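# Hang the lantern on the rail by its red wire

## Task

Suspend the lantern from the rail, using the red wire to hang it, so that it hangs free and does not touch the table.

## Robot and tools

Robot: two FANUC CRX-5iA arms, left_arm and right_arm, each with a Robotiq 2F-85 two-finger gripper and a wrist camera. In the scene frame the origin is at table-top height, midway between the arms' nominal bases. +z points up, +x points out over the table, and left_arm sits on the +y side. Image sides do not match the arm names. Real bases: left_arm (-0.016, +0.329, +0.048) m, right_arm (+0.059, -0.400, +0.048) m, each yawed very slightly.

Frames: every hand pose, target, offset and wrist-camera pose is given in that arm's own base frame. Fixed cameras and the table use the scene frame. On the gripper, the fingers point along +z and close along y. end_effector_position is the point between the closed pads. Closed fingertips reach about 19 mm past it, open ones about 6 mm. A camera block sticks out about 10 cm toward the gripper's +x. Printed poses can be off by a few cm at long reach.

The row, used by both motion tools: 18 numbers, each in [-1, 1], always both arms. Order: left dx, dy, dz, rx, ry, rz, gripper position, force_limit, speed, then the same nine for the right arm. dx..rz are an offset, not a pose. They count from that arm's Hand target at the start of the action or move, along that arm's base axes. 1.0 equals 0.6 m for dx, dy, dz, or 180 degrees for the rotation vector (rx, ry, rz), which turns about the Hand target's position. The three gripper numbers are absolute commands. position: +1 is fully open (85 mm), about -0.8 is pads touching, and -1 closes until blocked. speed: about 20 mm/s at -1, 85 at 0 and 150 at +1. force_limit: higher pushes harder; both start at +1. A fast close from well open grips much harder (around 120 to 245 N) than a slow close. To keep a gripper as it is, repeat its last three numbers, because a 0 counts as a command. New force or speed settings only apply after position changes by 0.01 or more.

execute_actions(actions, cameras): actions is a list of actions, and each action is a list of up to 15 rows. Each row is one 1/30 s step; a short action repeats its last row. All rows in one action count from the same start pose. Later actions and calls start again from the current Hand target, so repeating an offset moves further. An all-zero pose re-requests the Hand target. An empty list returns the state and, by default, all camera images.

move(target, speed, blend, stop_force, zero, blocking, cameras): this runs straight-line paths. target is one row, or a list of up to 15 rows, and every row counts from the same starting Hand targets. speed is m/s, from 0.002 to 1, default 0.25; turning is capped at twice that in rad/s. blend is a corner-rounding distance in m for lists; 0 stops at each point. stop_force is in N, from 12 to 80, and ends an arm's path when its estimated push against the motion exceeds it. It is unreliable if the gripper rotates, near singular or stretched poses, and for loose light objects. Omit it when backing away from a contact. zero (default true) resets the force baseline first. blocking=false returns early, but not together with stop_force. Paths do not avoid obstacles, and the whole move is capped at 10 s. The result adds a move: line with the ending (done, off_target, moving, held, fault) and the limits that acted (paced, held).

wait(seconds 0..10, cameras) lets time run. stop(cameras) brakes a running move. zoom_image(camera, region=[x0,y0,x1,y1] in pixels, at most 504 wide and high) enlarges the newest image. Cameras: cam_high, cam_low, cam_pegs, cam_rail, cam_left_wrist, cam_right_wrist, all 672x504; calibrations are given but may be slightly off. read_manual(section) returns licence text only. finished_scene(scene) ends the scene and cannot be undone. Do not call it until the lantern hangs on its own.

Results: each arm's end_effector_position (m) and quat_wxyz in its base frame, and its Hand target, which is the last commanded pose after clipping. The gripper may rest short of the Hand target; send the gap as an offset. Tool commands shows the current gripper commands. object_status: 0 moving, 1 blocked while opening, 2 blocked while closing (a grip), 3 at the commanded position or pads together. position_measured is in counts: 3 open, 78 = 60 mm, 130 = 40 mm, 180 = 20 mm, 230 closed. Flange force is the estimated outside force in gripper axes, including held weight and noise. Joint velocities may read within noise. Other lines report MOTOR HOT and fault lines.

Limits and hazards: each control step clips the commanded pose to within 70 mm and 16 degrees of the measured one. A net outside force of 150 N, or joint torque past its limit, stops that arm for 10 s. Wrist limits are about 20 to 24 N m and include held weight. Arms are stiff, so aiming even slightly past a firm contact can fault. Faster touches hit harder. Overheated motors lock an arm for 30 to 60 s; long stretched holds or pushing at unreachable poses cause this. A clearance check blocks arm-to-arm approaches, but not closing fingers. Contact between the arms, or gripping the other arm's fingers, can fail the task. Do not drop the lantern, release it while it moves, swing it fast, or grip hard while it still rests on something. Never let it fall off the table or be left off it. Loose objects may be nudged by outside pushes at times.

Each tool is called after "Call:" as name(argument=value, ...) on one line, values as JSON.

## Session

Call:
execute_actions(actions=[])

Scene clock: 0.00 s.
left_arm: end_effector_position=(+0.3805, -0.0038, +0.0989) position_measured=3 object_status=3 end_effector_quat_wxyz=(-0.070, -0.431, +0.881, -0.181) | right_arm: end_effector_position=(+0.4787, +0.3955, +0.2839) position_measured=3 object_status=3 end_effector_quat_wxyz=(+0.281, +0.830, -0.178, +0.448)
Joint positions: left_arm=[0.62 -0.028 -0.633 0.36 -1.196 0.118] | right_arm=[1.247 0.564 0.073 0.955 -1.704 1.28]
Joint velocities: within noise
Flange force (N): no reading
Hand target: left_arm +0.3805, -0.0038, +0.0989; -0.070, -0.431, +0.881, -0.181 | right_arm +0.4787, +0.3955, +0.2839; +0.281, +0.830, -0.178, +0.448
Tool commands: left_gripper/position=+1.0 left_gripper/force_limit=+1.0 left_gripper/speed=+1.0 right_gripper/position=+1.0 right_gripper/force_limit=+1.0 right_gripper/speed=+1.0
camera_calibration:
cam_left_wrist: T_world_to_cam=[[-0.784918, 0.568311, -0.246834, 0.325719], [0.577531, 0.815351, 0.0407507, -0.202576], [0.224416, -0.110568, -0.968201, 0.140669], [0, 0, 0, 1]] pos_world=[0.341088, -0.00438589, 0.224849]
cam_right_wrist: T_world_to_cam=[[-0.569285, -0.756199, 0.322612, 0.48841], [-0.709684, 0.2539, -0.657178, 0.442366], [0.415046, -0.603074, -0.681204, 0.362592], [0, 0, 0, 1]] pos_world=[0.441492, 0.475687, 0.380146]

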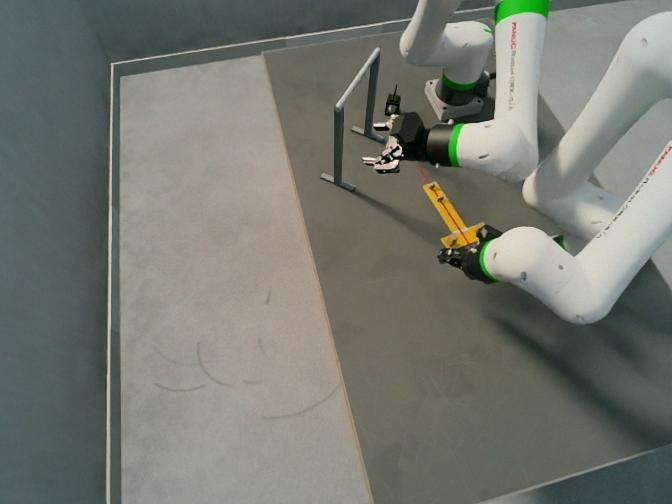

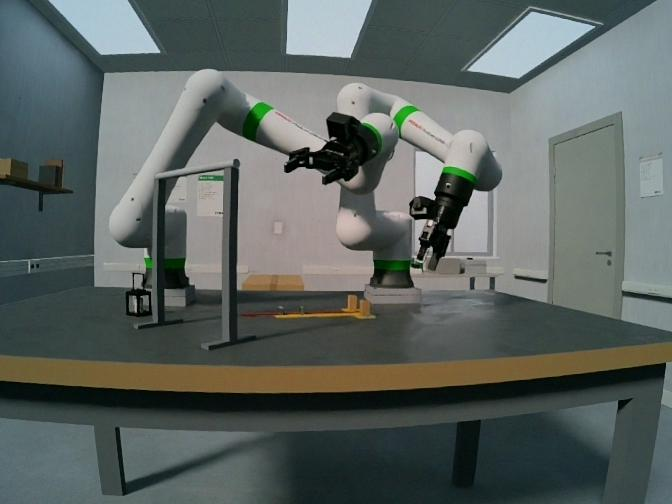

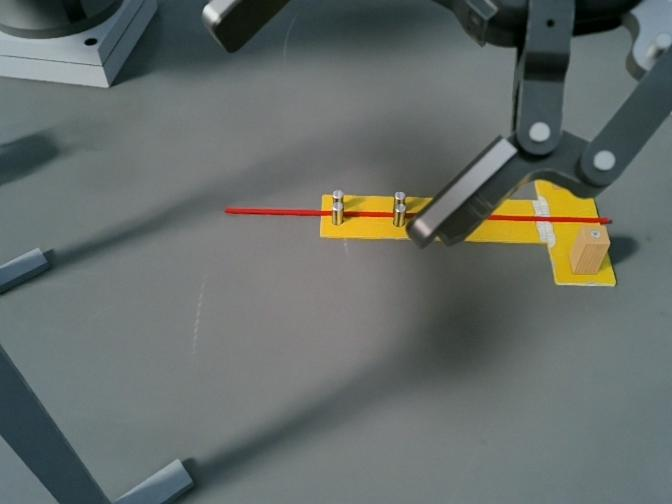

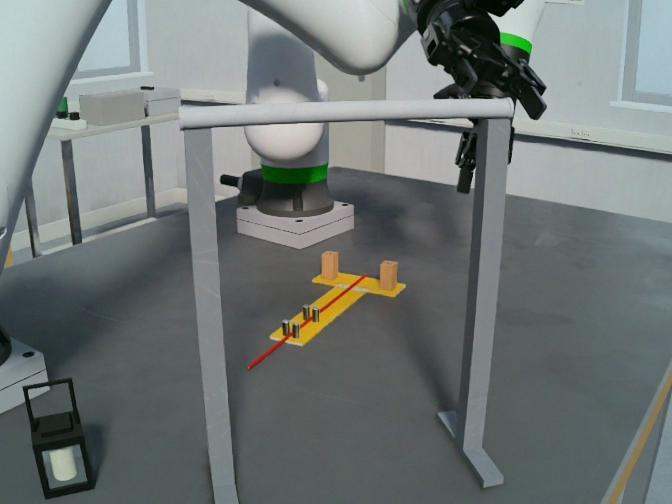

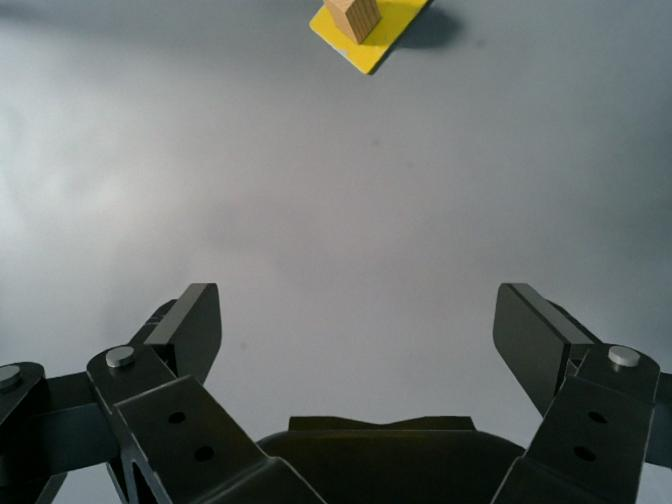

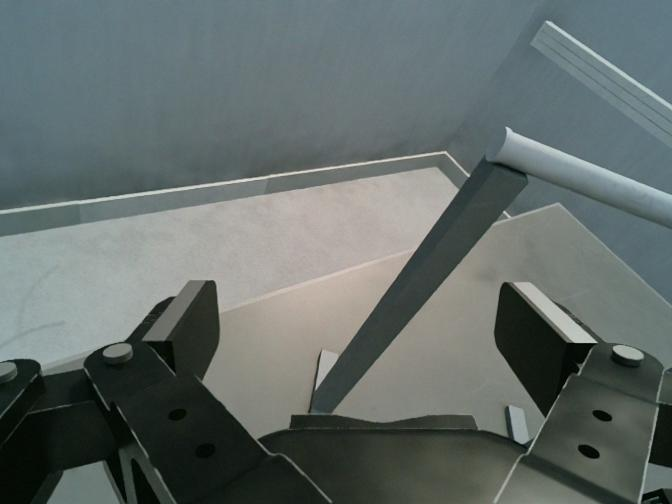

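Call:
move(target=[0,0,0,0,0,0,1,1,1,-0.403,-0.1525,-0.19,0.3534,0.1057,-0.2884,0.2,1,0])

Call:
move(target=[-0.134,-0.26,0.085,0.0767,-0.1354,-0.715,0.2,1,0,0,0,0,0,0,0,0.2,1,0], cameras=["cam_pegs","cam_left_wrist","cam_right_wrist"])

Scene clock: 4.40 s.
left_arm: end_effector_position=(+0.3805, -0.0038, +0.0989) position_measured=3 object_status=3 end_effector_quat_wxyz=(-0.070, -0.431, +0.881, -0.181) | right_arm: end_effector_position=(+0.2369, +0.3040, +0.1699) position_measured=104 object_status=3 end_effector_quat_wxyz=(+0.000, +0.752, -0.659, +0.000)
Joint positions: left_arm=[0.62 -0.028 -0.633 0.36 -1.196 0.118] | right_arm=[1.253 -0.131 -0.387 0.001 -1.313 0.449]
Flange force (N): left_arm=[3.4 0.5 -0.4] | right_arm=[-6.1 -1.8 -2.3]
Hand target: left_arm +0.3805, -0.0038, +0.0989; -0.070, -0.431, +0.881, -0.181 | right_arm +0.2369, +0.3040, +0.1699; +0.000, +0.752, -0.659, +0.000
Off the commanded pose: left_arm 0.000 m, 0 deg | right_arm 0.000 m, 0 deg.
move: done

Scene clock: 9.40 s.
left_arm: end_effector_position=(+0.3002, -0.1598, +0.1501) position_measured=104 object_status=3 end_effector_quat_wxyz=(+0.000, +0.633, +0.774, +0.000) | right_arm: end_effector_position=(+0.2369, +0.3040, +0.1699) position_measured=104 object_status=3 end_effector_quat_wxyz=(+0.000, +0.752, -0.659, +0.000)
Joint positions: left_arm=[-0.098 -0.242 -0.526 -0.001 -1.287 -1.273] | right_arm=[1.253 -0.131 -0.388 0.001 -1.313 0.449]
Flange force (N): left_arm=[1.1 -3.3 0.6] | right_arm=[-6.2 -2.0 -1.9]
Hand target: left_arm +0.3001, -0.1598, +0.1499; +0.000, +0.633, +0.774, +0.000 | right_arm +0.2369, +0.3040, +0.1699; +0.000, +0.752, -0.659, +0.000
Off the commanded pose: left_arm 0.000 m, 0 deg | right_arm 0.000 m, 0 deg.
move: done
camera_calibration:
cam_left_wrist: T_world_to_cam=[[0.980277, 0.197191, 0.0131084, -0.26428], [0.182057, -0.926865, 0.328293, -0.233884], [0.0768863, -0.319432, -0.944485, 0.198339], [0, 0, 0, 1]] pos_world=[0.286399, -0.101309, 0.267575]
cam_right_wrist: T_world_to_cam=[[-0.990733, -0.131178, 0.0352289, 0.277051], [-0.112736, 0.938836, 0.325388, -0.297526], [-0.0757577, 0.318401, -0.944924, 0.211063], [0, 0, 0, 1]] pos_world=[0.256932, 0.248468, 0.28649]
Images, in order (width x height): cam_pegs 672x504, cam_left_wrist 672x504, cam_right_wrist 672x504.

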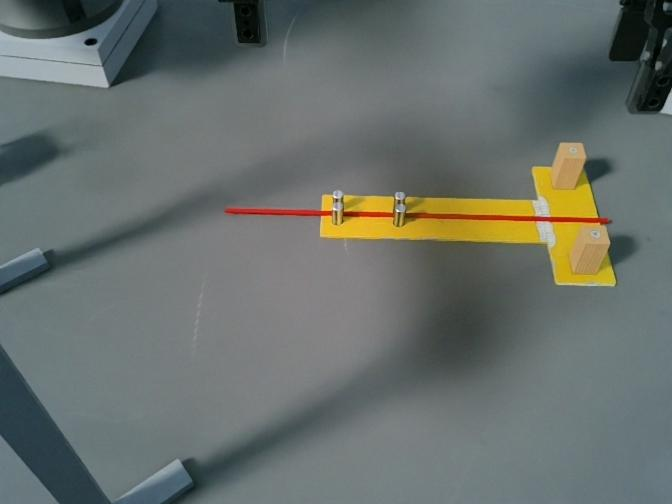

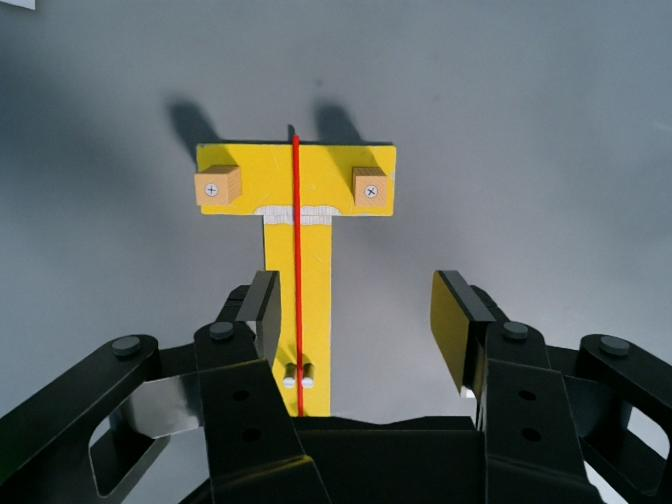

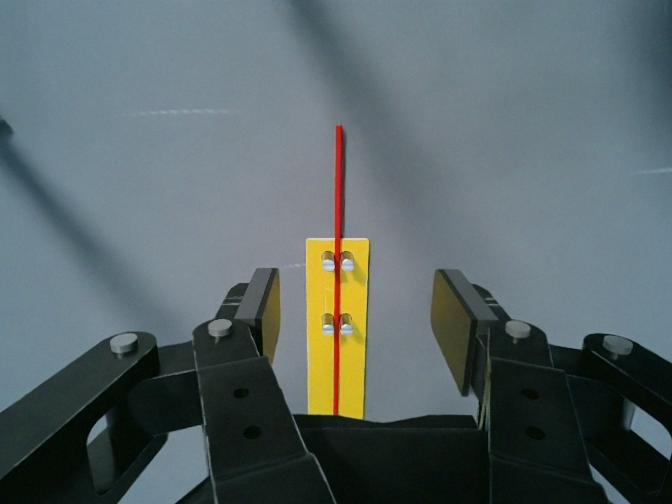

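Call:
move(target=[[0.0215,0.01,0,0,0,0,0.2,1,0,0.005,0,-0.05,0,0,0,0.2,1,0],[0.0215,0.01,-0.28,0,0,0,0.2,1,0,0.005,0,-0.32,0,0,0,0.2,1,0]], speed=0.08, stop_force=18, cameras=["cam_left_wrist"])

Call:
move(target=[0,0,0,0,0,0,-1,-0.3,-1,0,0,0,0,0,0,-1,0,-1])

Call:
move(target=[0,0,0,0,0,0,-1,-0.3,-1,0.018,-0.14,0,0,0,0,-1,0,-1], speed=0.05, cameras=["cam_pegs","cam_left_wrist","cam_right_wrist"])

Scene clock: 13.43 s.
left_arm: end_effector_position=(+0.3130, -0.1538, -0.0181) position_measured=104 object_status=3 end_effector_quat_wxyz=(+0.000, +0.633, +0.774, +0.000) | right_arm: end_effector_position=(+0.2399, +0.3040, -0.0221) position_measured=104 object_status=3 end_effector_quat_wxyz=(+0.000, +0.752, -0.659, +0.000)
Joint positions: left_arm=[-0.075 0.039 -0.734 -0.001 -0.798 -1.295] | right_arm=[1.246 0.14 -0.635 0.001 -0.795 0.457]
Flange force (N): left_arm=[0.8 -3.1 -2.1] | right_arm=[-6.4 -2.3 2.4]
Hand target: left_arm +0.3130, -0.1538, -0.0181; +0.000, +0.633, +0.774, +0.000 | right_arm +0.2399, +0.3040, -0.0221; +0.000, +0.752, -0.659, +0.000
Off the commanded pose: left_arm 0.000 m, 0 deg | right_arm 0.000 m, 0 deg.
move: done
camera_calibration:
cam_left_wrist: T_world_to_cam=[[0.980298, 0.197104, 0.0128493, -0.275797], [0.182068, -0.926912, 0.328154, -0.175461], [0.0765904, -0.319349, -0.944537, 0.0406034], [0, 0, 0, 1]] pos_world=[0.2992, -0.0953097, 0.0994734]
Images, in order (width x height): cam_left_wrist 672x504.

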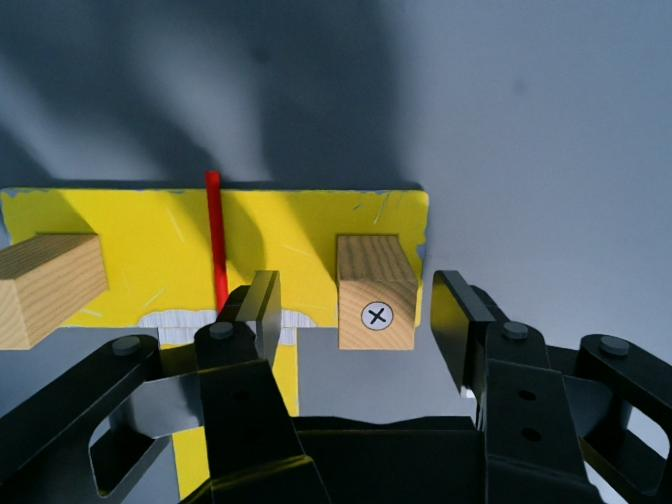

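Scene clock: 16.27 s.
left_arm: end_effector_position=(+0.3130, -0.1538, -0.0181) position_measured=181 object_status=2 end_effector_quat_wxyz=(+0.000, +0.633, +0.774, +0.000) | right_arm: end_effector_position=(+0.2399, +0.3040, -0.0221) position_measured=227 object_status=0 end_effector_quat_wxyz=(+0.000, +0.752, -0.659, +0.000)
Joint positions: left_arm=[-0.075 0.039 -0.734 -0.001 -0.798 -1.295] | right_arm=[1.246 0.14 -0.635 0.001 -0.795 0.457]
Flange force (N): left_arm=[1.1 -4.2 -15.0] | right_arm=[-3.4 0.9 1.5]
Hand target: left_arm +0.3130, -0.1538, -0.0181; +0.000, +0.633, +0.774, +0.000 | right_arm +0.2399, +0.3040, -0.0221; +0.000, +0.752, -0.659, +0.000
Off the commanded pose: left_arm 0.000 m, 0 deg | right_arm 0.000 m, 0 deg.
move: done

Scene clock: 18.27 s.
left_arm: end_effector_position=(+0.3130, -0.1538, -0.0181) position_measured=181 object_status=2 end_effector_quat_wxyz=(+0.000, +0.633, +0.774, +0.000) | right_arm: end_effector_position=(+0.2508, +0.2200, -0.0221) position_measured=227 object_status=2 end_effector_quat_wxyz=(-0.001, +0.752, -0.659, +0.000)
Joint positions: left_arm=[-0.075 0.039 -0.734 -0.001 -0.798 -1.295] | right_arm=[1.121 0.008 -0.779 0.001 -0.782 0.581]
Flange force (N): left_arm=[3.0 -0.3 -14.0] | right_arm=[-5.8 -1.7 1.6]
Hand target: left_arm +0.3130, -0.1538, -0.0181; +0.000, +0.633, +0.774, +0.000 | right_arm +0.2507, +0.2200, -0.0221; +0.000, +0.752, -0.659, +0.000
Off the commanded pose: left_arm 0.000 m, 0 deg | right_arm 0.000 m, 0 deg.
move: done
camera_calibration:
cam_left_wrist: T_world_to_cam=[[0.980282, 0.197189, 0.0127985, -0.27576], [0.182158, -0.926863, 0.328243, -0.175584], [0.0765883, -0.319439, -0.944507, 0.0405606], [0, 0, 0, 1]] pos_world=[0.2992, -0.0954088, 0.0994731]
cam_right_wrist: T_world_to_cam=[[-0.990718, -0.131331, 0.0350704, 0.286616], [-0.112933, 0.938815, 0.325381, -0.154659], [-0.0756573, 0.3184, -0.944932, 0.0573785], [0, 0, 0, 1]] pos_world=[0.270831, 0.164569, 0.0944902]
Images, in order (width x height): cam_pegs 672x504, cam_left_wrist 672x504, cam_right_wrist 672x504.

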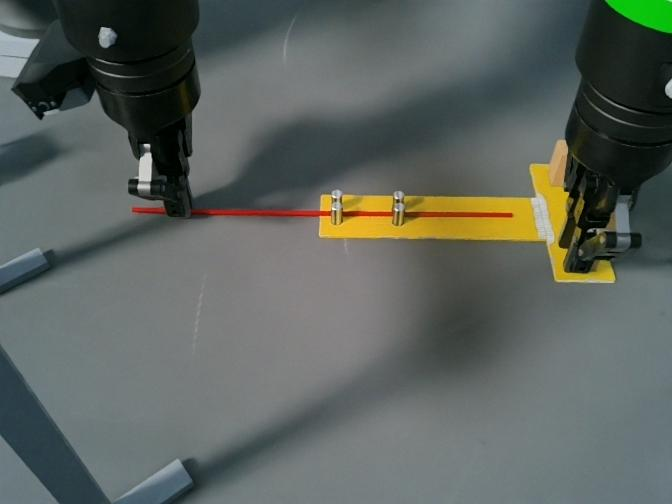

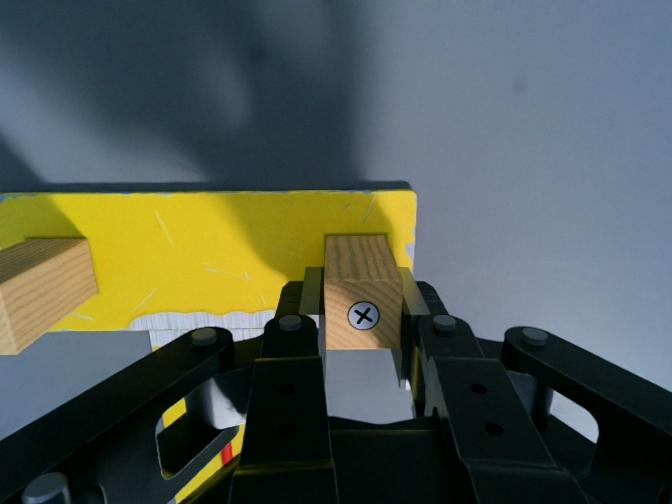

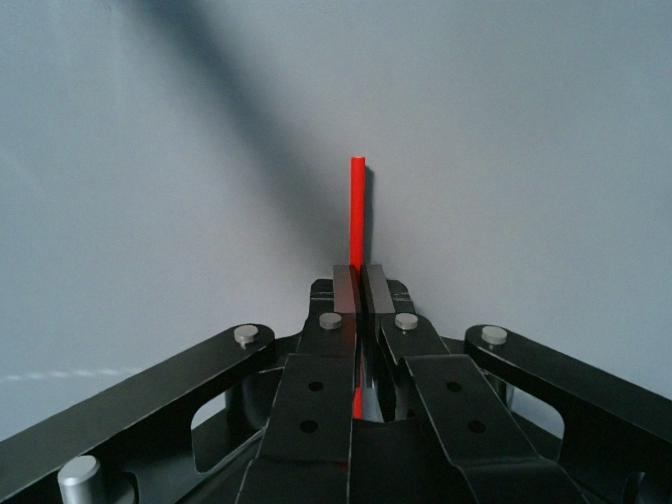

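Call:
move(target=[0,0,0,0,0,0,-1,-0.3,-1,0,0,0,0,0,0,0.1,1,0])

Call:
move(target=[[0,0,0,0,0,0,-1,-0.3,-1,0,0,0.17,0,0,0,0.1,1,0],[0,0,0,0,0,0,-1,-0.3,-1,-0.0153,0.4475,0.17,0.11,0.0145,0,-1,1,0],[0,0,0,0,0,0,-1,-0.3,-1,-0.0153,0.4475,0.0043,0.11,0.0145,0,-1,1,0]], speed=[0.15,0.25,0.06], cameras=["cam_right_wrist"])

Call:
move(target=[[0,0,0,0,0,0,-1,-0.3,-1,-0.075,0,0,0,0,0,-1,1,0],[0,0,0,0,0,0,-1,-0.3,-1,-0.118,-0.016,0,0,0,0,-1,1,0],[0,0,0,0,0,0,-1,-0.3,-1,-0.135,-0.029,-0.0077,-0.11,-0.0145,0,-1,1,0]], speed=0.04, cameras=["cam_pegs","cam_right_wrist"])

Scene clock: 20.20 s.
left_arm: end_effector_position=(+0.3130, -0.1538, -0.0181) position_measured=181 object_status=2 end_effector_quat_wxyz=(+0.000, +0.633, +0.774, +0.000) | right_arm: end_effector_position=(+0.2507, +0.2200, -0.0221) position_measured=117 object_status=0 end_effector_quat_wxyz=(+0.000, +0.752, -0.659, +0.000)
Joint positions: left_arm=[-0.075 0.039 -0.734 -0.001 -0.798 -1.295] | right_arm=[1.121 0.008 -0.779 0.001 -0.782 0.581]
Flange force (N): left_arm=[3.3 -0.1 -14.6] | right_arm=[-5.1 -2.0 1.1]
Hand target: left_arm +0.3130, -0.1538, -0.0181; +0.000, +0.633, +0.774, +0.000 | right_arm +0.2507, +0.2200, -0.0221; +0.000, +0.752, -0.659, +0.000
Off the commanded pose: left_arm 0.000 m, 0 deg | right_arm 0.000 m, 0 deg.
move: done

Scene clock: 25.47 s.
left_arm: end_effector_position=(+0.3130, -0.1538, -0.0181) position_measured=181 object_status=2 end_effector_quat_wxyz=(+0.000, +0.633, +0.774, +0.000) | right_arm: end_effector_position=(+0.2415, +0.4885, -0.0195) position_measured=232 object_status=3 end_effector_quat_wxyz=(-0.115, +0.741, -0.649, -0.130)
Joint positions: left_arm=[-0.075 0.039 -0.734 -0.001 -0.798 -1.295] | right_arm=[1.259 0.327 -0.359 -0.268 -0.583 0.646]
Flange force (N): left_arm=[3.5 -0.5 -15.7] | right_arm=[-4.6 -3.2 5.1]
Hand target: left_arm +0.3130, -0.1538, -0.0181; +0.000, +0.633, +0.774, +0.000 | right_arm +0.2415, +0.4885, -0.0195; -0.115, +0.741, -0.649, -0.130
Off the commanded pose: left_arm 0.000 m, 0 deg | right_arm 0.000 m, 0 deg.
move: done
camera_calibration:
cam_right_wrist: T_world_to_cam=[[-0.989167, -0.143076, 0.0328175, 0.317952], [-0.0908552, 0.772335, 0.628684, -0.326657], [-0.115296, 0.618892, -0.776968, -0.16029], [0, 0, 0, 1]] pos_world=[0.266348, 0.396982, 0.0703896]
Images, in order (width x height): cam_right_wrist 672x504.

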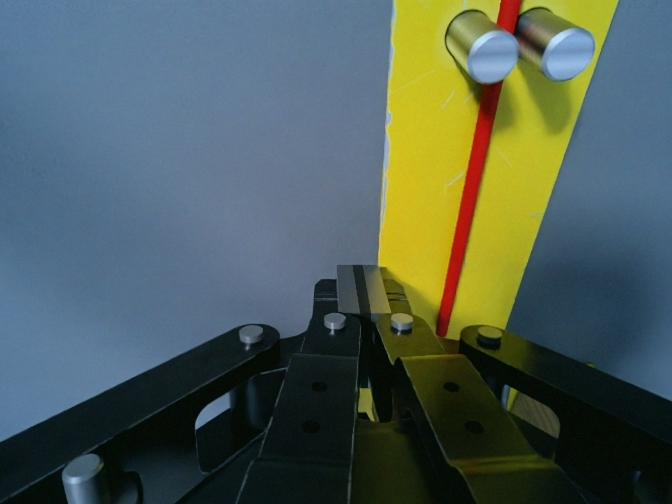

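Scene clock: 32.30 s.
left_arm: end_effector_position=(+0.3130, -0.1538, -0.0181) position_measured=181 object_status=2 end_effector_quat_wxyz=(+0.000, +0.633, +0.774, +0.000) | right_arm: end_effector_position=(+0.1605, +0.4711, -0.0241) position_measured=232 object_status=3 end_effector_quat_wxyz=(+0.000, +0.752, -0.659, +0.000)
Joint positions: left_arm=[-0.075 0.039 -0.734 -0.001 -0.798 -1.295] | right_arm=[1.507 0.379 -0.323 0.001 -0.868 0.195]
Flange force (N): left_arm=[-0.4 -4.8 -10.9] | right_arm=[-13.3 -4.9 -8.4]
Hand target: left_arm +0.3130, -0.1538, -0.0181; +0.000, +0.633, +0.774, +0.000 | right_arm +0.1605, +0.4711, -0.0241; +0.000, +0.752, -0.659, +0.000
Off the commanded pose: left_arm 0.000 m, 0 deg | right_arm 0.000 m, 0 deg.
move: done
camera_calibration:
cam_right_wrist: T_world_to_cam=[[-0.990733, -0.131178, 0.0352289, 0.230113], [-0.112736, 0.938836, 0.325388, -0.399893], [-0.0757577, 0.318401, -0.944924, -0.0312448], [0, 0, 0, 1]] pos_world=[0.180532, 0.415568, 0.0924897]
Images, in order (width x height): cam_pegs 672x504, cam_right_wrist 672x504.

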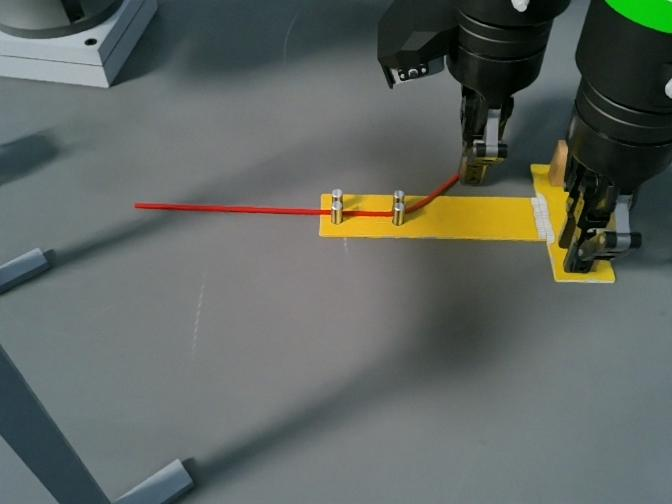

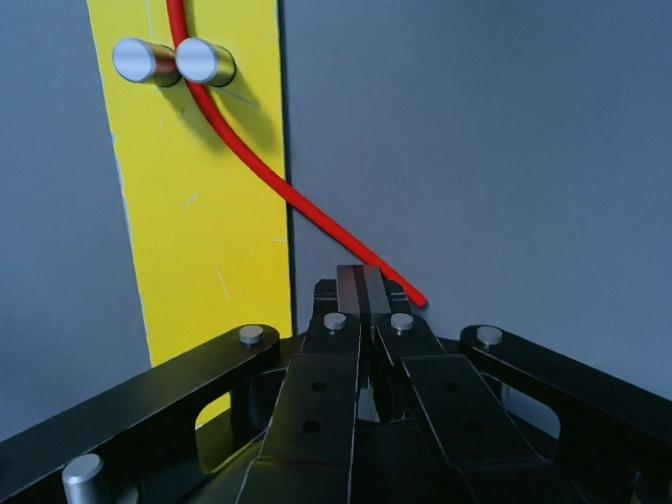

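Call:
move(target=[[0,0,0,0,0,0,-1,-0.3,-1,-0.034,-0.04,0,0,0,0,-1,1,0],[0,0,0,0,0,0,-1,-0.3,-1,-0.044,-0.105,0,0,0,0,-1,1,0],[0,0,0,0,0,0,-1,-0.3,-1,-0.024,-0.1585,0,0,0,0,-1,1,0],[0,0,0,0,0,0,-1,-0.3,-1,0.021,-0.2095,0,0,0,0,-1,1,0]], speed=0.035, blend=0.012, cameras=["cam_pegs","cam_right_wrist"])

Call:
move(target=[[0,0,0,0,0,0,-1,-0.3,-1,-0.04,0.03,0,0,0,0,-1,1,0],[0,0,0,0,0,0,-1,-0.3,-1,-0.03,0.03,0.22,0,0,0,-0.2,1,0],[0,0,0,0,0,0,-1,-0.3,-1,0.103,-0.22,0.22,0,0,-0.014,0.2,1,0]], speed=[0.05,0.15,0.25], cameras=["cam_pegs","cam_right_wrist"])

Scene clock: 37.23 s.
left_arm: end_effector_position=(+0.3130, -0.1538, -0.0181) position_measured=181 object_status=2 end_effector_quat_wxyz=(+0.000, +0.633, +0.774, +0.000) | right_arm: end_effector_position=(+0.1731, +0.3454, -0.0241) position_measured=232 object_status=3 end_effector_quat_wxyz=(+0.000, +0.752, -0.659, +0.000)
Joint positions: left_arm=[-0.075 0.039 -0.734 -0.001 -0.798 -1.295] | right_arm=[1.45 0.142 -0.639 0.001 -0.789 0.252]
Flange force (N): left_arm=[-5.0 -2.4 -5.9] | right_arm=[-10.2 1.2 -0.5]
Hand target: left_arm +0.3130, -0.1538, -0.0181; +0.000, +0.633, +0.774, +0.000 | right_arm +0.1731, +0.3454, -0.0241; +0.000, +0.752, -0.659, +0.000
Off the commanded pose: left_arm 0.000 m, 0 deg | right_arm 0.000 m, 0 deg.
move: done
camera_calibration:
cam_right_wrist: T_world_to_cam=[[-0.990729, -0.131238, 0.0351028, 0.226235], [-0.112835, 0.938827, 0.325379, -0.280427], [-0.0756577, 0.318402, -0.944932, 0.00972173], [0, 0, 0, 1]] pos_world=[0.193231, 0.289868, 0.0924901]
Images, in order (width x height): cam_pegs 672x504, cam_right_wrist 672x504.

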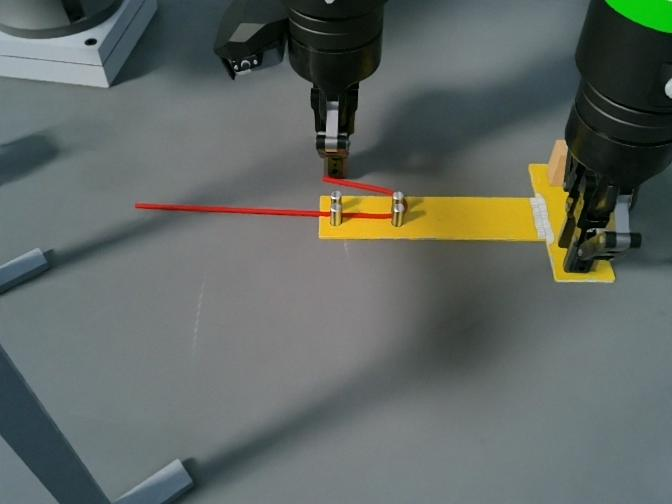

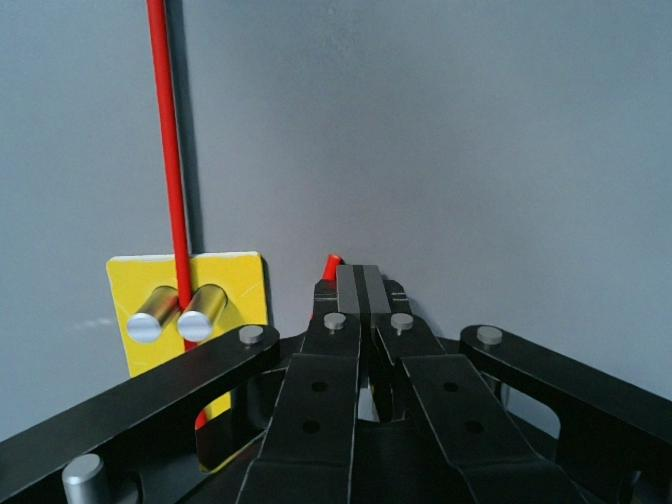

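Scene clock: 41.70 s.
left_arm: end_effector_position=(+0.3130, -0.1538, -0.0181) position_measured=181 object_status=2 end_effector_quat_wxyz=(+0.000, +0.633, +0.774, +0.000) | right_arm: end_effector_position=(+0.2349, +0.2134, +0.1079) position_measured=104 object_status=0 end_effector_quat_wxyz=(+0.000, +0.738, -0.675, +0.000)
Joint positions: left_arm=[-0.075 0.039 -0.734 -0.001 -0.798 -1.295] | right_arm=[1.16 -0.272 -0.652 0.001 -1.189 0.498]
Flange force (N): left_arm=[3.2 -0.5 -15.2] | right_arm=[-5.4 -0.7 -1.3]
Hand target: left_arm +0.3130, -0.1538, -0.0181; +0.000, +0.633, +0.774, +0.000 | right_arm +0.2349, +0.2134, +0.1079; +0.000, +0.738, -0.675, +0.000
Off the commanded pose: left_arm 0.000 m, 0 deg | right_arm 0.000 m, 0 deg.
move: done
camera_calibration:
cam_right_wrist: T_world_to_cam=[[-0.99554, -0.0875277, 0.0351882, 0.257273], [-0.0714014, 0.942905, 0.325318, -0.20306], [-0.0616534, 0.321355, -0.94495, 0.177241], [0, 0, 0, 1]] pos_world=[0.252554, 0.157028, 0.22449]
Images, in order (width x height): cam_pegs 672x504, cam_right_wrist 672x504.

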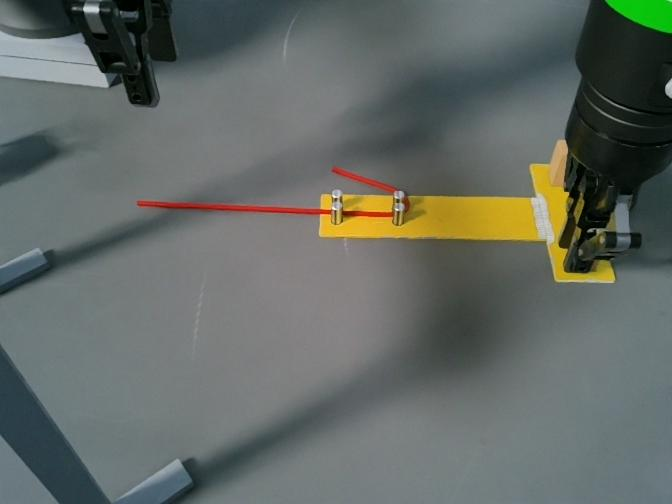

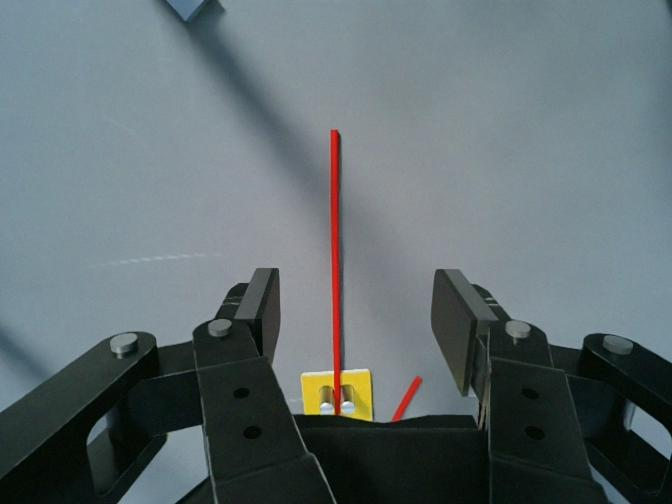

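Call:
move(target=[0,0,0,0,0,0,-1,-0.3,-1,0.01,0,-0.219,0,0,0,0.2,1,0], speed=0.1)

Call:
move(target=[0,0,0,0,0,0,-1,-0.3,-1,0,0,0,0,0,0,-1,0.5,-1])

Call:
move(target=[0,0,0,0,0,0,-1,-0.3,-1,-0.011,0.12,0,0,0,0,-1,0.5,-1], speed=0.04, cameras=["cam_pegs","cam_right_wrist"])

Scene clock: 43.73 s.
left_arm: end_effector_position=(+0.3130, -0.1538, -0.0181) position_measured=181 object_status=2 end_effector_quat_wxyz=(+0.000, +0.633, +0.774, +0.000) | right_arm: end_effector_position=(+0.2409, +0.2134, -0.0235) position_measured=104 object_status=3 end_effector_quat_wxyz=(+0.000, +0.738, -0.675, +0.000)
Joint positions: left_arm=[-0.075 0.039 -0.734 -0.001 -0.798 -1.295] | right_arm=[1.141 -0.019 -0.812 0.001 -0.778 0.517]
Flange force (N): left_arm=[3.3 -0.7 -15.0] | right_arm=[-5.0 -1.6 1.4]
Hand target: left_arm +0.3130, -0.1538, -0.0181; +0.000, +0.633, +0.774, +0.000 | right_arm +0.2409, +0.2134, -0.0235; +0.000, +0.738, -0.675, +0.000
Off the commanded pose: left_arm 0.000 m, 0 deg | right_arm 0.000 m, 0 deg.
move: done

Scene clock: 46.73 s.
left_arm: end_effector_position=(+0.3130, -0.1538, -0.0181) position_measured=181 object_status=2 end_effector_quat_wxyz=(+0.000, +0.633, +0.774, +0.000) | right_arm: end_effector_position=(+0.2409, +0.2134, -0.0235) position_measured=232 object_status=3 end_effector_quat_wxyz=(+0.000, +0.737, -0.675, +0.000)
Joint positions: left_arm=[-0.075 0.039 -0.734 -0.001 -0.798 -1.295] | right_arm=[1.141 -0.019 -0.812 0.001 -0.778 0.517]
Flange force (N): left_arm=[2.7 -1.3 -16.6] | right_arm=[-4.0 0.7 -27.5]
Hand target: left_arm +0.3130, -0.1538, -0.0181; +0.000, +0.633, +0.774, +0.000 | right_arm +0.2409, +0.2134, -0.0235; +0.000, +0.738, -0.675, +0.000
Off the commanded pose: left_arm 0.000 m, 0 deg | right_arm 0.000 m, 0 deg.
move: done

Scene clock: 48.83 s.
left_arm: end_effector_position=(+0.3130, -0.1538, -0.0181) position_measured=181 object_status=2 end_effector_quat_wxyz=(+0.000, +0.633, +0.774, +0.000) | right_arm: end_effector_position=(+0.2343, +0.2854, -0.0235) position_measured=232 object_status=3 end_effector_quat_wxyz=(+0.000, +0.737, -0.675, +0.000)
Joint positions: left_arm=[-0.075 0.039 -0.734 -0.001 -0.798 -1.295] | right_arm=[1.244 0.101 -0.685 0.001 -0.784 0.414]
Flange force (N): left_arm=[2.8 -1.3 -16.0] | right_arm=[15.7 -2.4 -36.5]
Hand target: left_arm +0.3130, -0.1538, -0.0181; +0.000, +0.633, +0.774, +0.000 | right_arm +0.2343, +0.2854, -0.0235; +0.000, +0.738, -0.675, +0.000
Off the commanded pose: left_arm 0.000 m, 0 deg | right_arm 0.000 m, 0 deg.
move: done
camera_calibration:
cam_right_wrist: T_world_to_cam=[[-0.995547, -0.087434, 0.0352208, 0.267579], [-0.0713023, 0.942913, 0.325316, -0.228272], [-0.0616538, 0.321356, -0.944949, 0.0298994], [0, 0, 0, 1]] pos_world=[0.251955, 0.229028, 0.0930895]
Images, in order (width x height): cam_pegs 672x504, cam_right_wrist 672x504.

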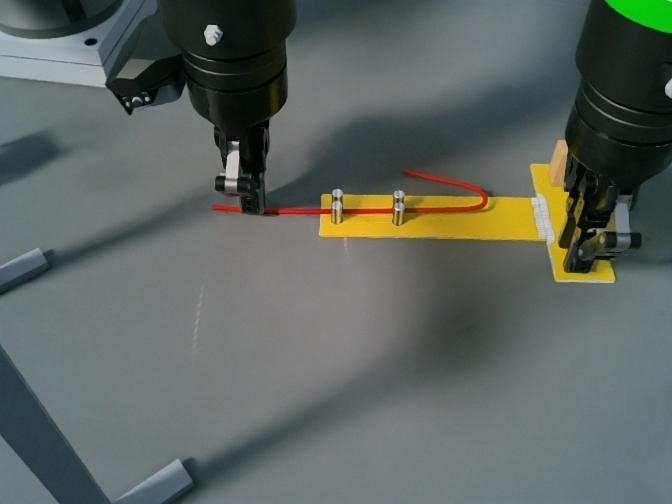

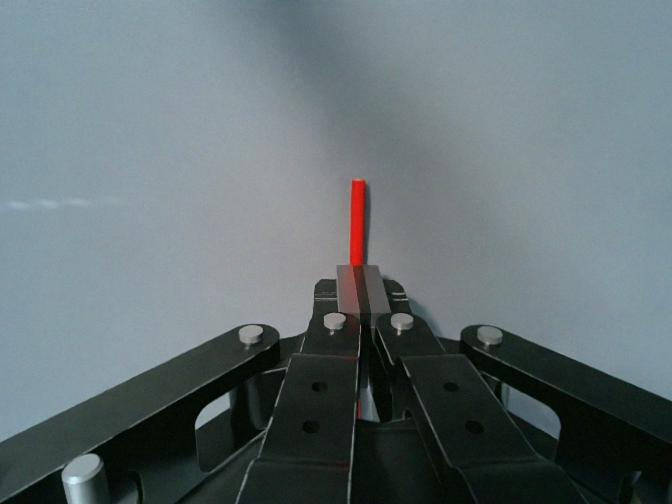

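Call:
move(target=[0,0,0,0,0,0,-1,-0.3,-1,0,0,0,0,0,0,-0.2,1,0])

Call:
move(target=[[0,0,0,0,0,0,-1,-0.3,-1,0,0,0.1,0,0,0,-0.2,1,0],[0,0,0,0,0,0,-1,-0.3,-1,-0.042,0.002,0.1,0,0,0,-1,1,0],[0,0,0,0,0,0,-1,-0.3,-1,-0.042,0.002,-0.001,0,0,0,-1,1,0]], speed=0.12, cameras=["cam_pegs"])

Call:
move(target=[[0,0,0,0,0,0,-1,-0.3,-1,0.082,0.009,0,0,0,0,-1,1,0],[0,0,0,0,0,0,-1,-0.3,-1,0.135,0.047,0,0,0,0,-1,1,0],[0,0,0,0,0,0,-1,-0.3,-1,0.163,0.105,0,0,0,0,-1,1,0],[0,0,0,0,0,0,-1,-0.3,-1,0.1575,0.169,0,0,0,0,-1,1,0],[0,0,0,0,0,0,-1,-0.3,-1,0.127,0.2115,0,0,0,0,-1,1,0],[0,0,0,0,0,0,-1,-0.3,-1,0.103,0.216,0,0,0,0,-1,1,0]], speed=0.035, blend=0.012, cameras=["cam_pegs","cam_right_wrist"])

Scene clock: 50.13 s.
left_arm: end_effector_position=(+0.3130, -0.1538, -0.0181) position_measured=181 object_status=2 end_effector_quat_wxyz=(+0.000, +0.633, +0.774, +0.000) | right_arm: end_effector_position=(+0.2343, +0.2855, -0.0235) position_measured=154 object_status=0 end_effector_quat_wxyz=(+0.000, +0.738, -0.675, +0.000)
Joint positions: left_arm=[-0.075 0.039 -0.734 -0.001 -0.798 -1.295] | right_arm=[1.244 0.101 -0.685 0.001 -0.784 0.414]
Flange force (N): left_arm=[2.0 -1.6 -15.9] | right_arm=[-6.2 -2.2 2.1]
Hand target: left_arm +0.3130, -0.1538, -0.0181; +0.000, +0.633, +0.774, +0.000 | right_arm +0.2343, +0.2854, -0.0235; +0.000, +0.738, -0.675, +0.000
Off the commanded pose: left_arm 0.000 m, 0 deg | right_arm 0.000 m, 0 deg.
move: done

Scene clock: 53.03 s.
left_arm: end_effector_position=(+0.3130, -0.1538, -0.0181) position_measured=181 object_status=2 end_effector_quat_wxyz=(+0.000, +0.633, +0.774, +0.000) | right_arm: end_effector_position=(+0.2091, +0.2866, -0.0241) position_measured=232 object_status=3 end_effector_quat_wxyz=(+0.000, +0.737, -0.675, +0.000)
Joint positions: left_arm=[-0.075 0.039 -0.734 -0.001 -0.798 -1.295] | right_arm=[1.316 0.067 -0.724 0.001 -0.779 0.342]
Flange force (N): left_arm=[2.6 -2.4 -16.5] | right_arm=[-6.4 -1.1 2.2]
Hand target: left_arm +0.3130, -0.1538, -0.0181; +0.000, +0.633, +0.774, +0.000 | right_arm +0.2091, +0.2866, -0.0241; +0.000, +0.738, -0.675, +0.000
Off the commanded pose: left_arm 0.000 m, 0 deg | right_arm 0.000 m, 0 deg.
move: done
Images, in order (width x height): cam_pegs 672x504.

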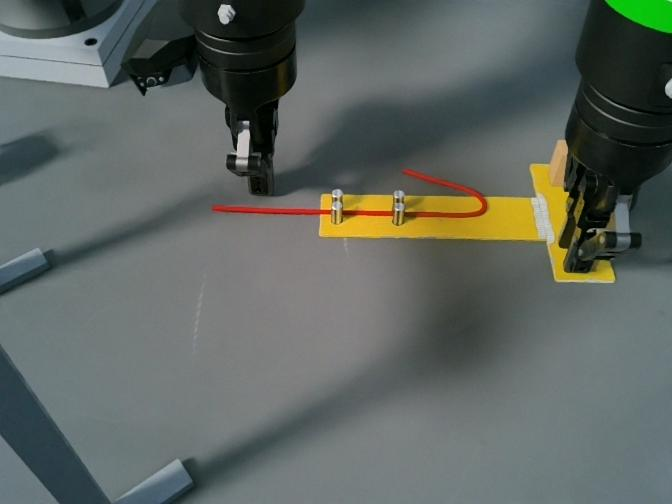

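Scene clock: 59.40 s.
left_arm: end_effector_position=(+0.3130, -0.1538, -0.0181) position_measured=181 object_status=2 end_effector_quat_wxyz=(+0.000, +0.633, +0.774, +0.000) | right_arm: end_effector_position=(+0.2709, +0.4162, -0.0241) position_measured=232 object_status=3 end_effector_quat_wxyz=(+0.000, +0.737, -0.675, +0.000)
Joint positions: left_arm=[-0.075 0.039 -0.734 -0.001 -0.798 -1.295] | right_arm=[1.259 0.377 -0.326 0.001 -0.867 0.399]
Flange force (N): left_arm=[2.7 -3.3 -15.5] | right_arm=[-4.5 -6.0 1.8]
Hand target: left_arm +0.3130, -0.1538, -0.0181; +0.000, +0.633, +0.774, +0.000 | right_arm +0.2709, +0.4162, -0.0241; +0.000, +0.738, -0.675, +0.000
Off the commanded pose: left_arm 0.000 m, 0 deg | right_arm 0.000 m, 0 deg.
move: done; blend cut to 0.0073 m at target 5
camera_calibration:
cam_right_wrist: T_world_to_cam=[[-0.995548, -0.0874341, 0.0352121, 0.315378], [-0.0712993, 0.942883, 0.325405, -0.348772], [-0.0616524, 0.321446, -0.944919, -0.0105802], [0, 0, 0, 1]] pos_world=[0.288455, 0.359827, 0.0923898]
Images, in order (width x height): cam_pegs 672x504, cam_right_wrist 672x504.

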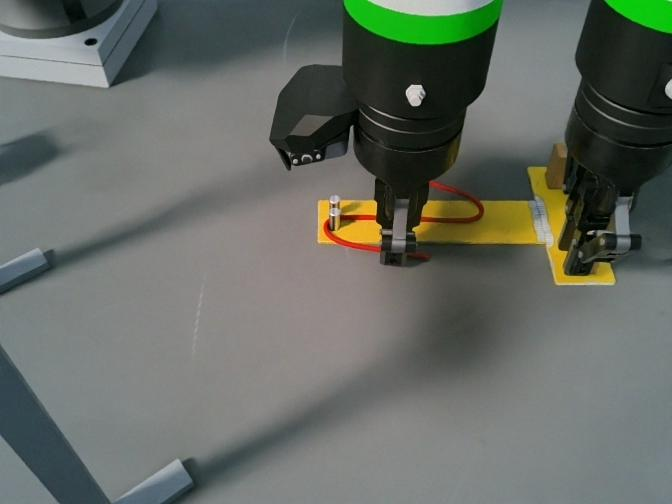

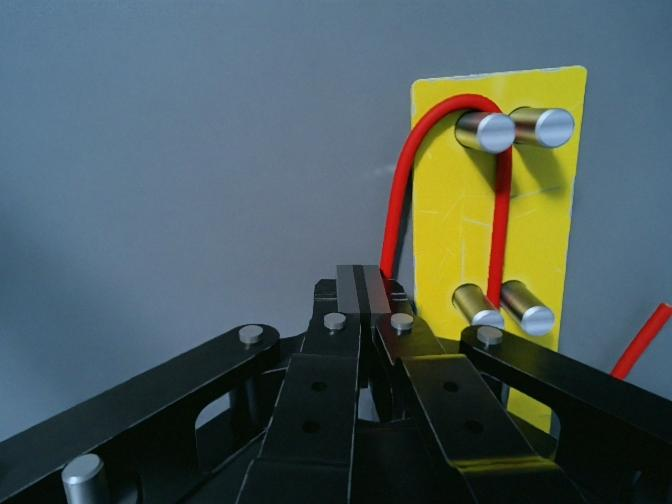

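Call:
move(target=[[0,0,0,0,0,0,-1,-0.3,-1,0.05,-0.04,0,0,0,0,-1,1,0],[0,0,0,0,0,0,-1,-0.3,-1,0.05,-0.04,0.4,0,0,0,-1,1,0],[0,0,0,0,0,0,-1,-0.3,-1,-0.043,-0.577,0.5,0,0,0,-1,1,0]], speed=[0.05,0.2,0.25], blend=0.01, cameras=["cam_right_wrist","cam_pegs","cam_rail"])

Scene clock: 63.43 s.
left_arm: end_effector_position=(+0.3130, -0.1538, -0.0181) position_measured=181 object_status=2 end_effector_quat_wxyz=(+0.000, +0.633, +0.774, +0.000) | right_arm: end_effector_position=(+0.2451, +0.0700, +0.2759) position_measured=232 object_status=3 end_effector_quat_wxyz=(+0.000, +0.738, -0.675, +0.000)
Joint positions: left_arm=[-0.075 0.039 -0.734 -0.001 -0.798 -1.295] | right_arm=[0.814 -0.532 -0.416 0 -1.686 0.845]
Flange force (N): left_arm=[0.2 -4.2 -12.0] | right_arm=[-2.2 2.0 -2.5]
Hand target: left_arm +0.3130, -0.1538, -0.0181; +0.000, +0.633, +0.774, +0.000 | right_arm +0.2451, +0.0700, +0.2759; +0.000, +0.738, -0.675, +0.000
Off the commanded pose: left_arm 0.000 m, 0 deg | right_arm 0.000 m, 0 deg.
move: done
camera_calibration:
cam_right_wrist: T_world_to_cam=[[-0.995541, -0.0875266, 0.0351799, 0.248868], [-0.0713972, 0.942875, 0.325407, -0.121815], [-0.061652, 0.321444, -0.944919, 0.382684], [0, 0, 0, 1]] pos_world=[0.262654, 0.0136277, 0.39249]
Images, in order (width x height): cam_pegs 672x504, cam_rail 672x504, cam_right_wrist 672x504.

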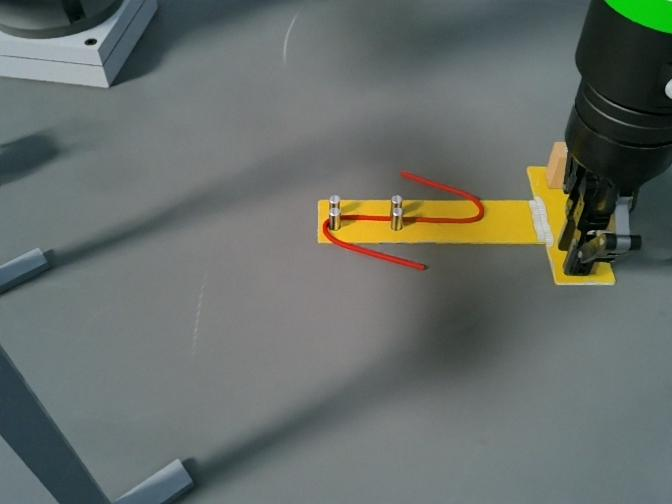

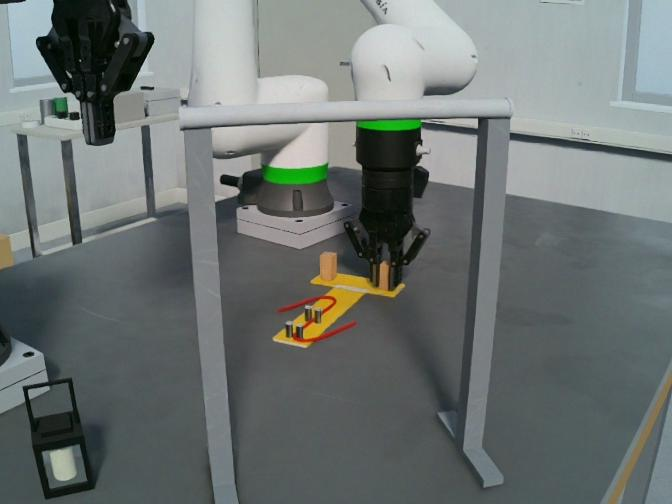

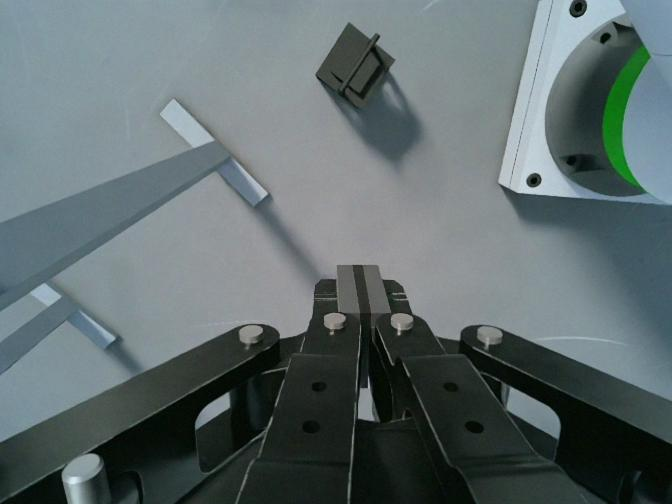

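Call:
move(target=[0,0,0,0,0,0,-1,-0.3,-1,0.005,-0.147,-0.193,0,0,-0.183,0,1,0], cameras=["cam_right_wrist"])

Scene clock: 65.43 s.
left_arm: end_effector_position=(+0.3130, -0.1538, -0.0181) position_measured=181 object_status=2 end_effector_quat_wxyz=(+0.000, +0.633, +0.774, +0.000) | right_arm: end_effector_position=(+0.2482, -0.0182, +0.1601) position_measured=129 object_status=3 end_effector_quat_wxyz=(+0.000, -0.516, +0.857, +0.000)
Joint positions: left_arm=[-0.075 0.039 -0.734 -0.001 -0.798 -1.295] | right_arm=[0.477 -0.548 -0.694 0.001 -1.424 0.606]
Flange force (N): left_arm=[-0.1 -4.1 -12.1] | right_arm=[-3.9 0.9 -3.6]
Hand target: left_arm +0.3130, -0.1538, -0.0181; +0.000, +0.633, +0.774, +0.000 | right_arm +0.2481, -0.0182, +0.1601; +0.000, -0.516, +0.857, +0.000
Off the commanded pose: left_arm 0.000 m, 0 deg | right_arm 0.000 m, 0 deg.
move: done
camera_calibration:
cam_right_wrist: T_world_to_cam=[[-0.882956, 0.468145, 0.0350421, 0.230488], [0.453006, 0.830057, 0.325254, -0.132867], [0.123179, 0.303059, -0.944977, 0.255616], [0, 0, 0, 1]] pos_world=[0.232215, -0.0750812, 0.27669]
Images, in order (width x height): cam_right_wrist 672x504.

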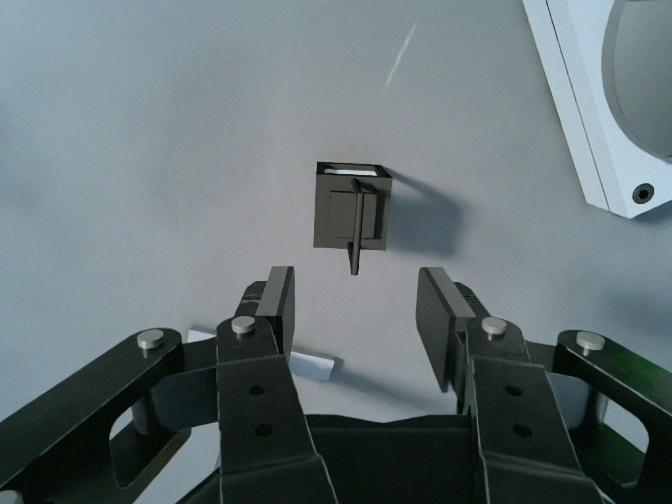

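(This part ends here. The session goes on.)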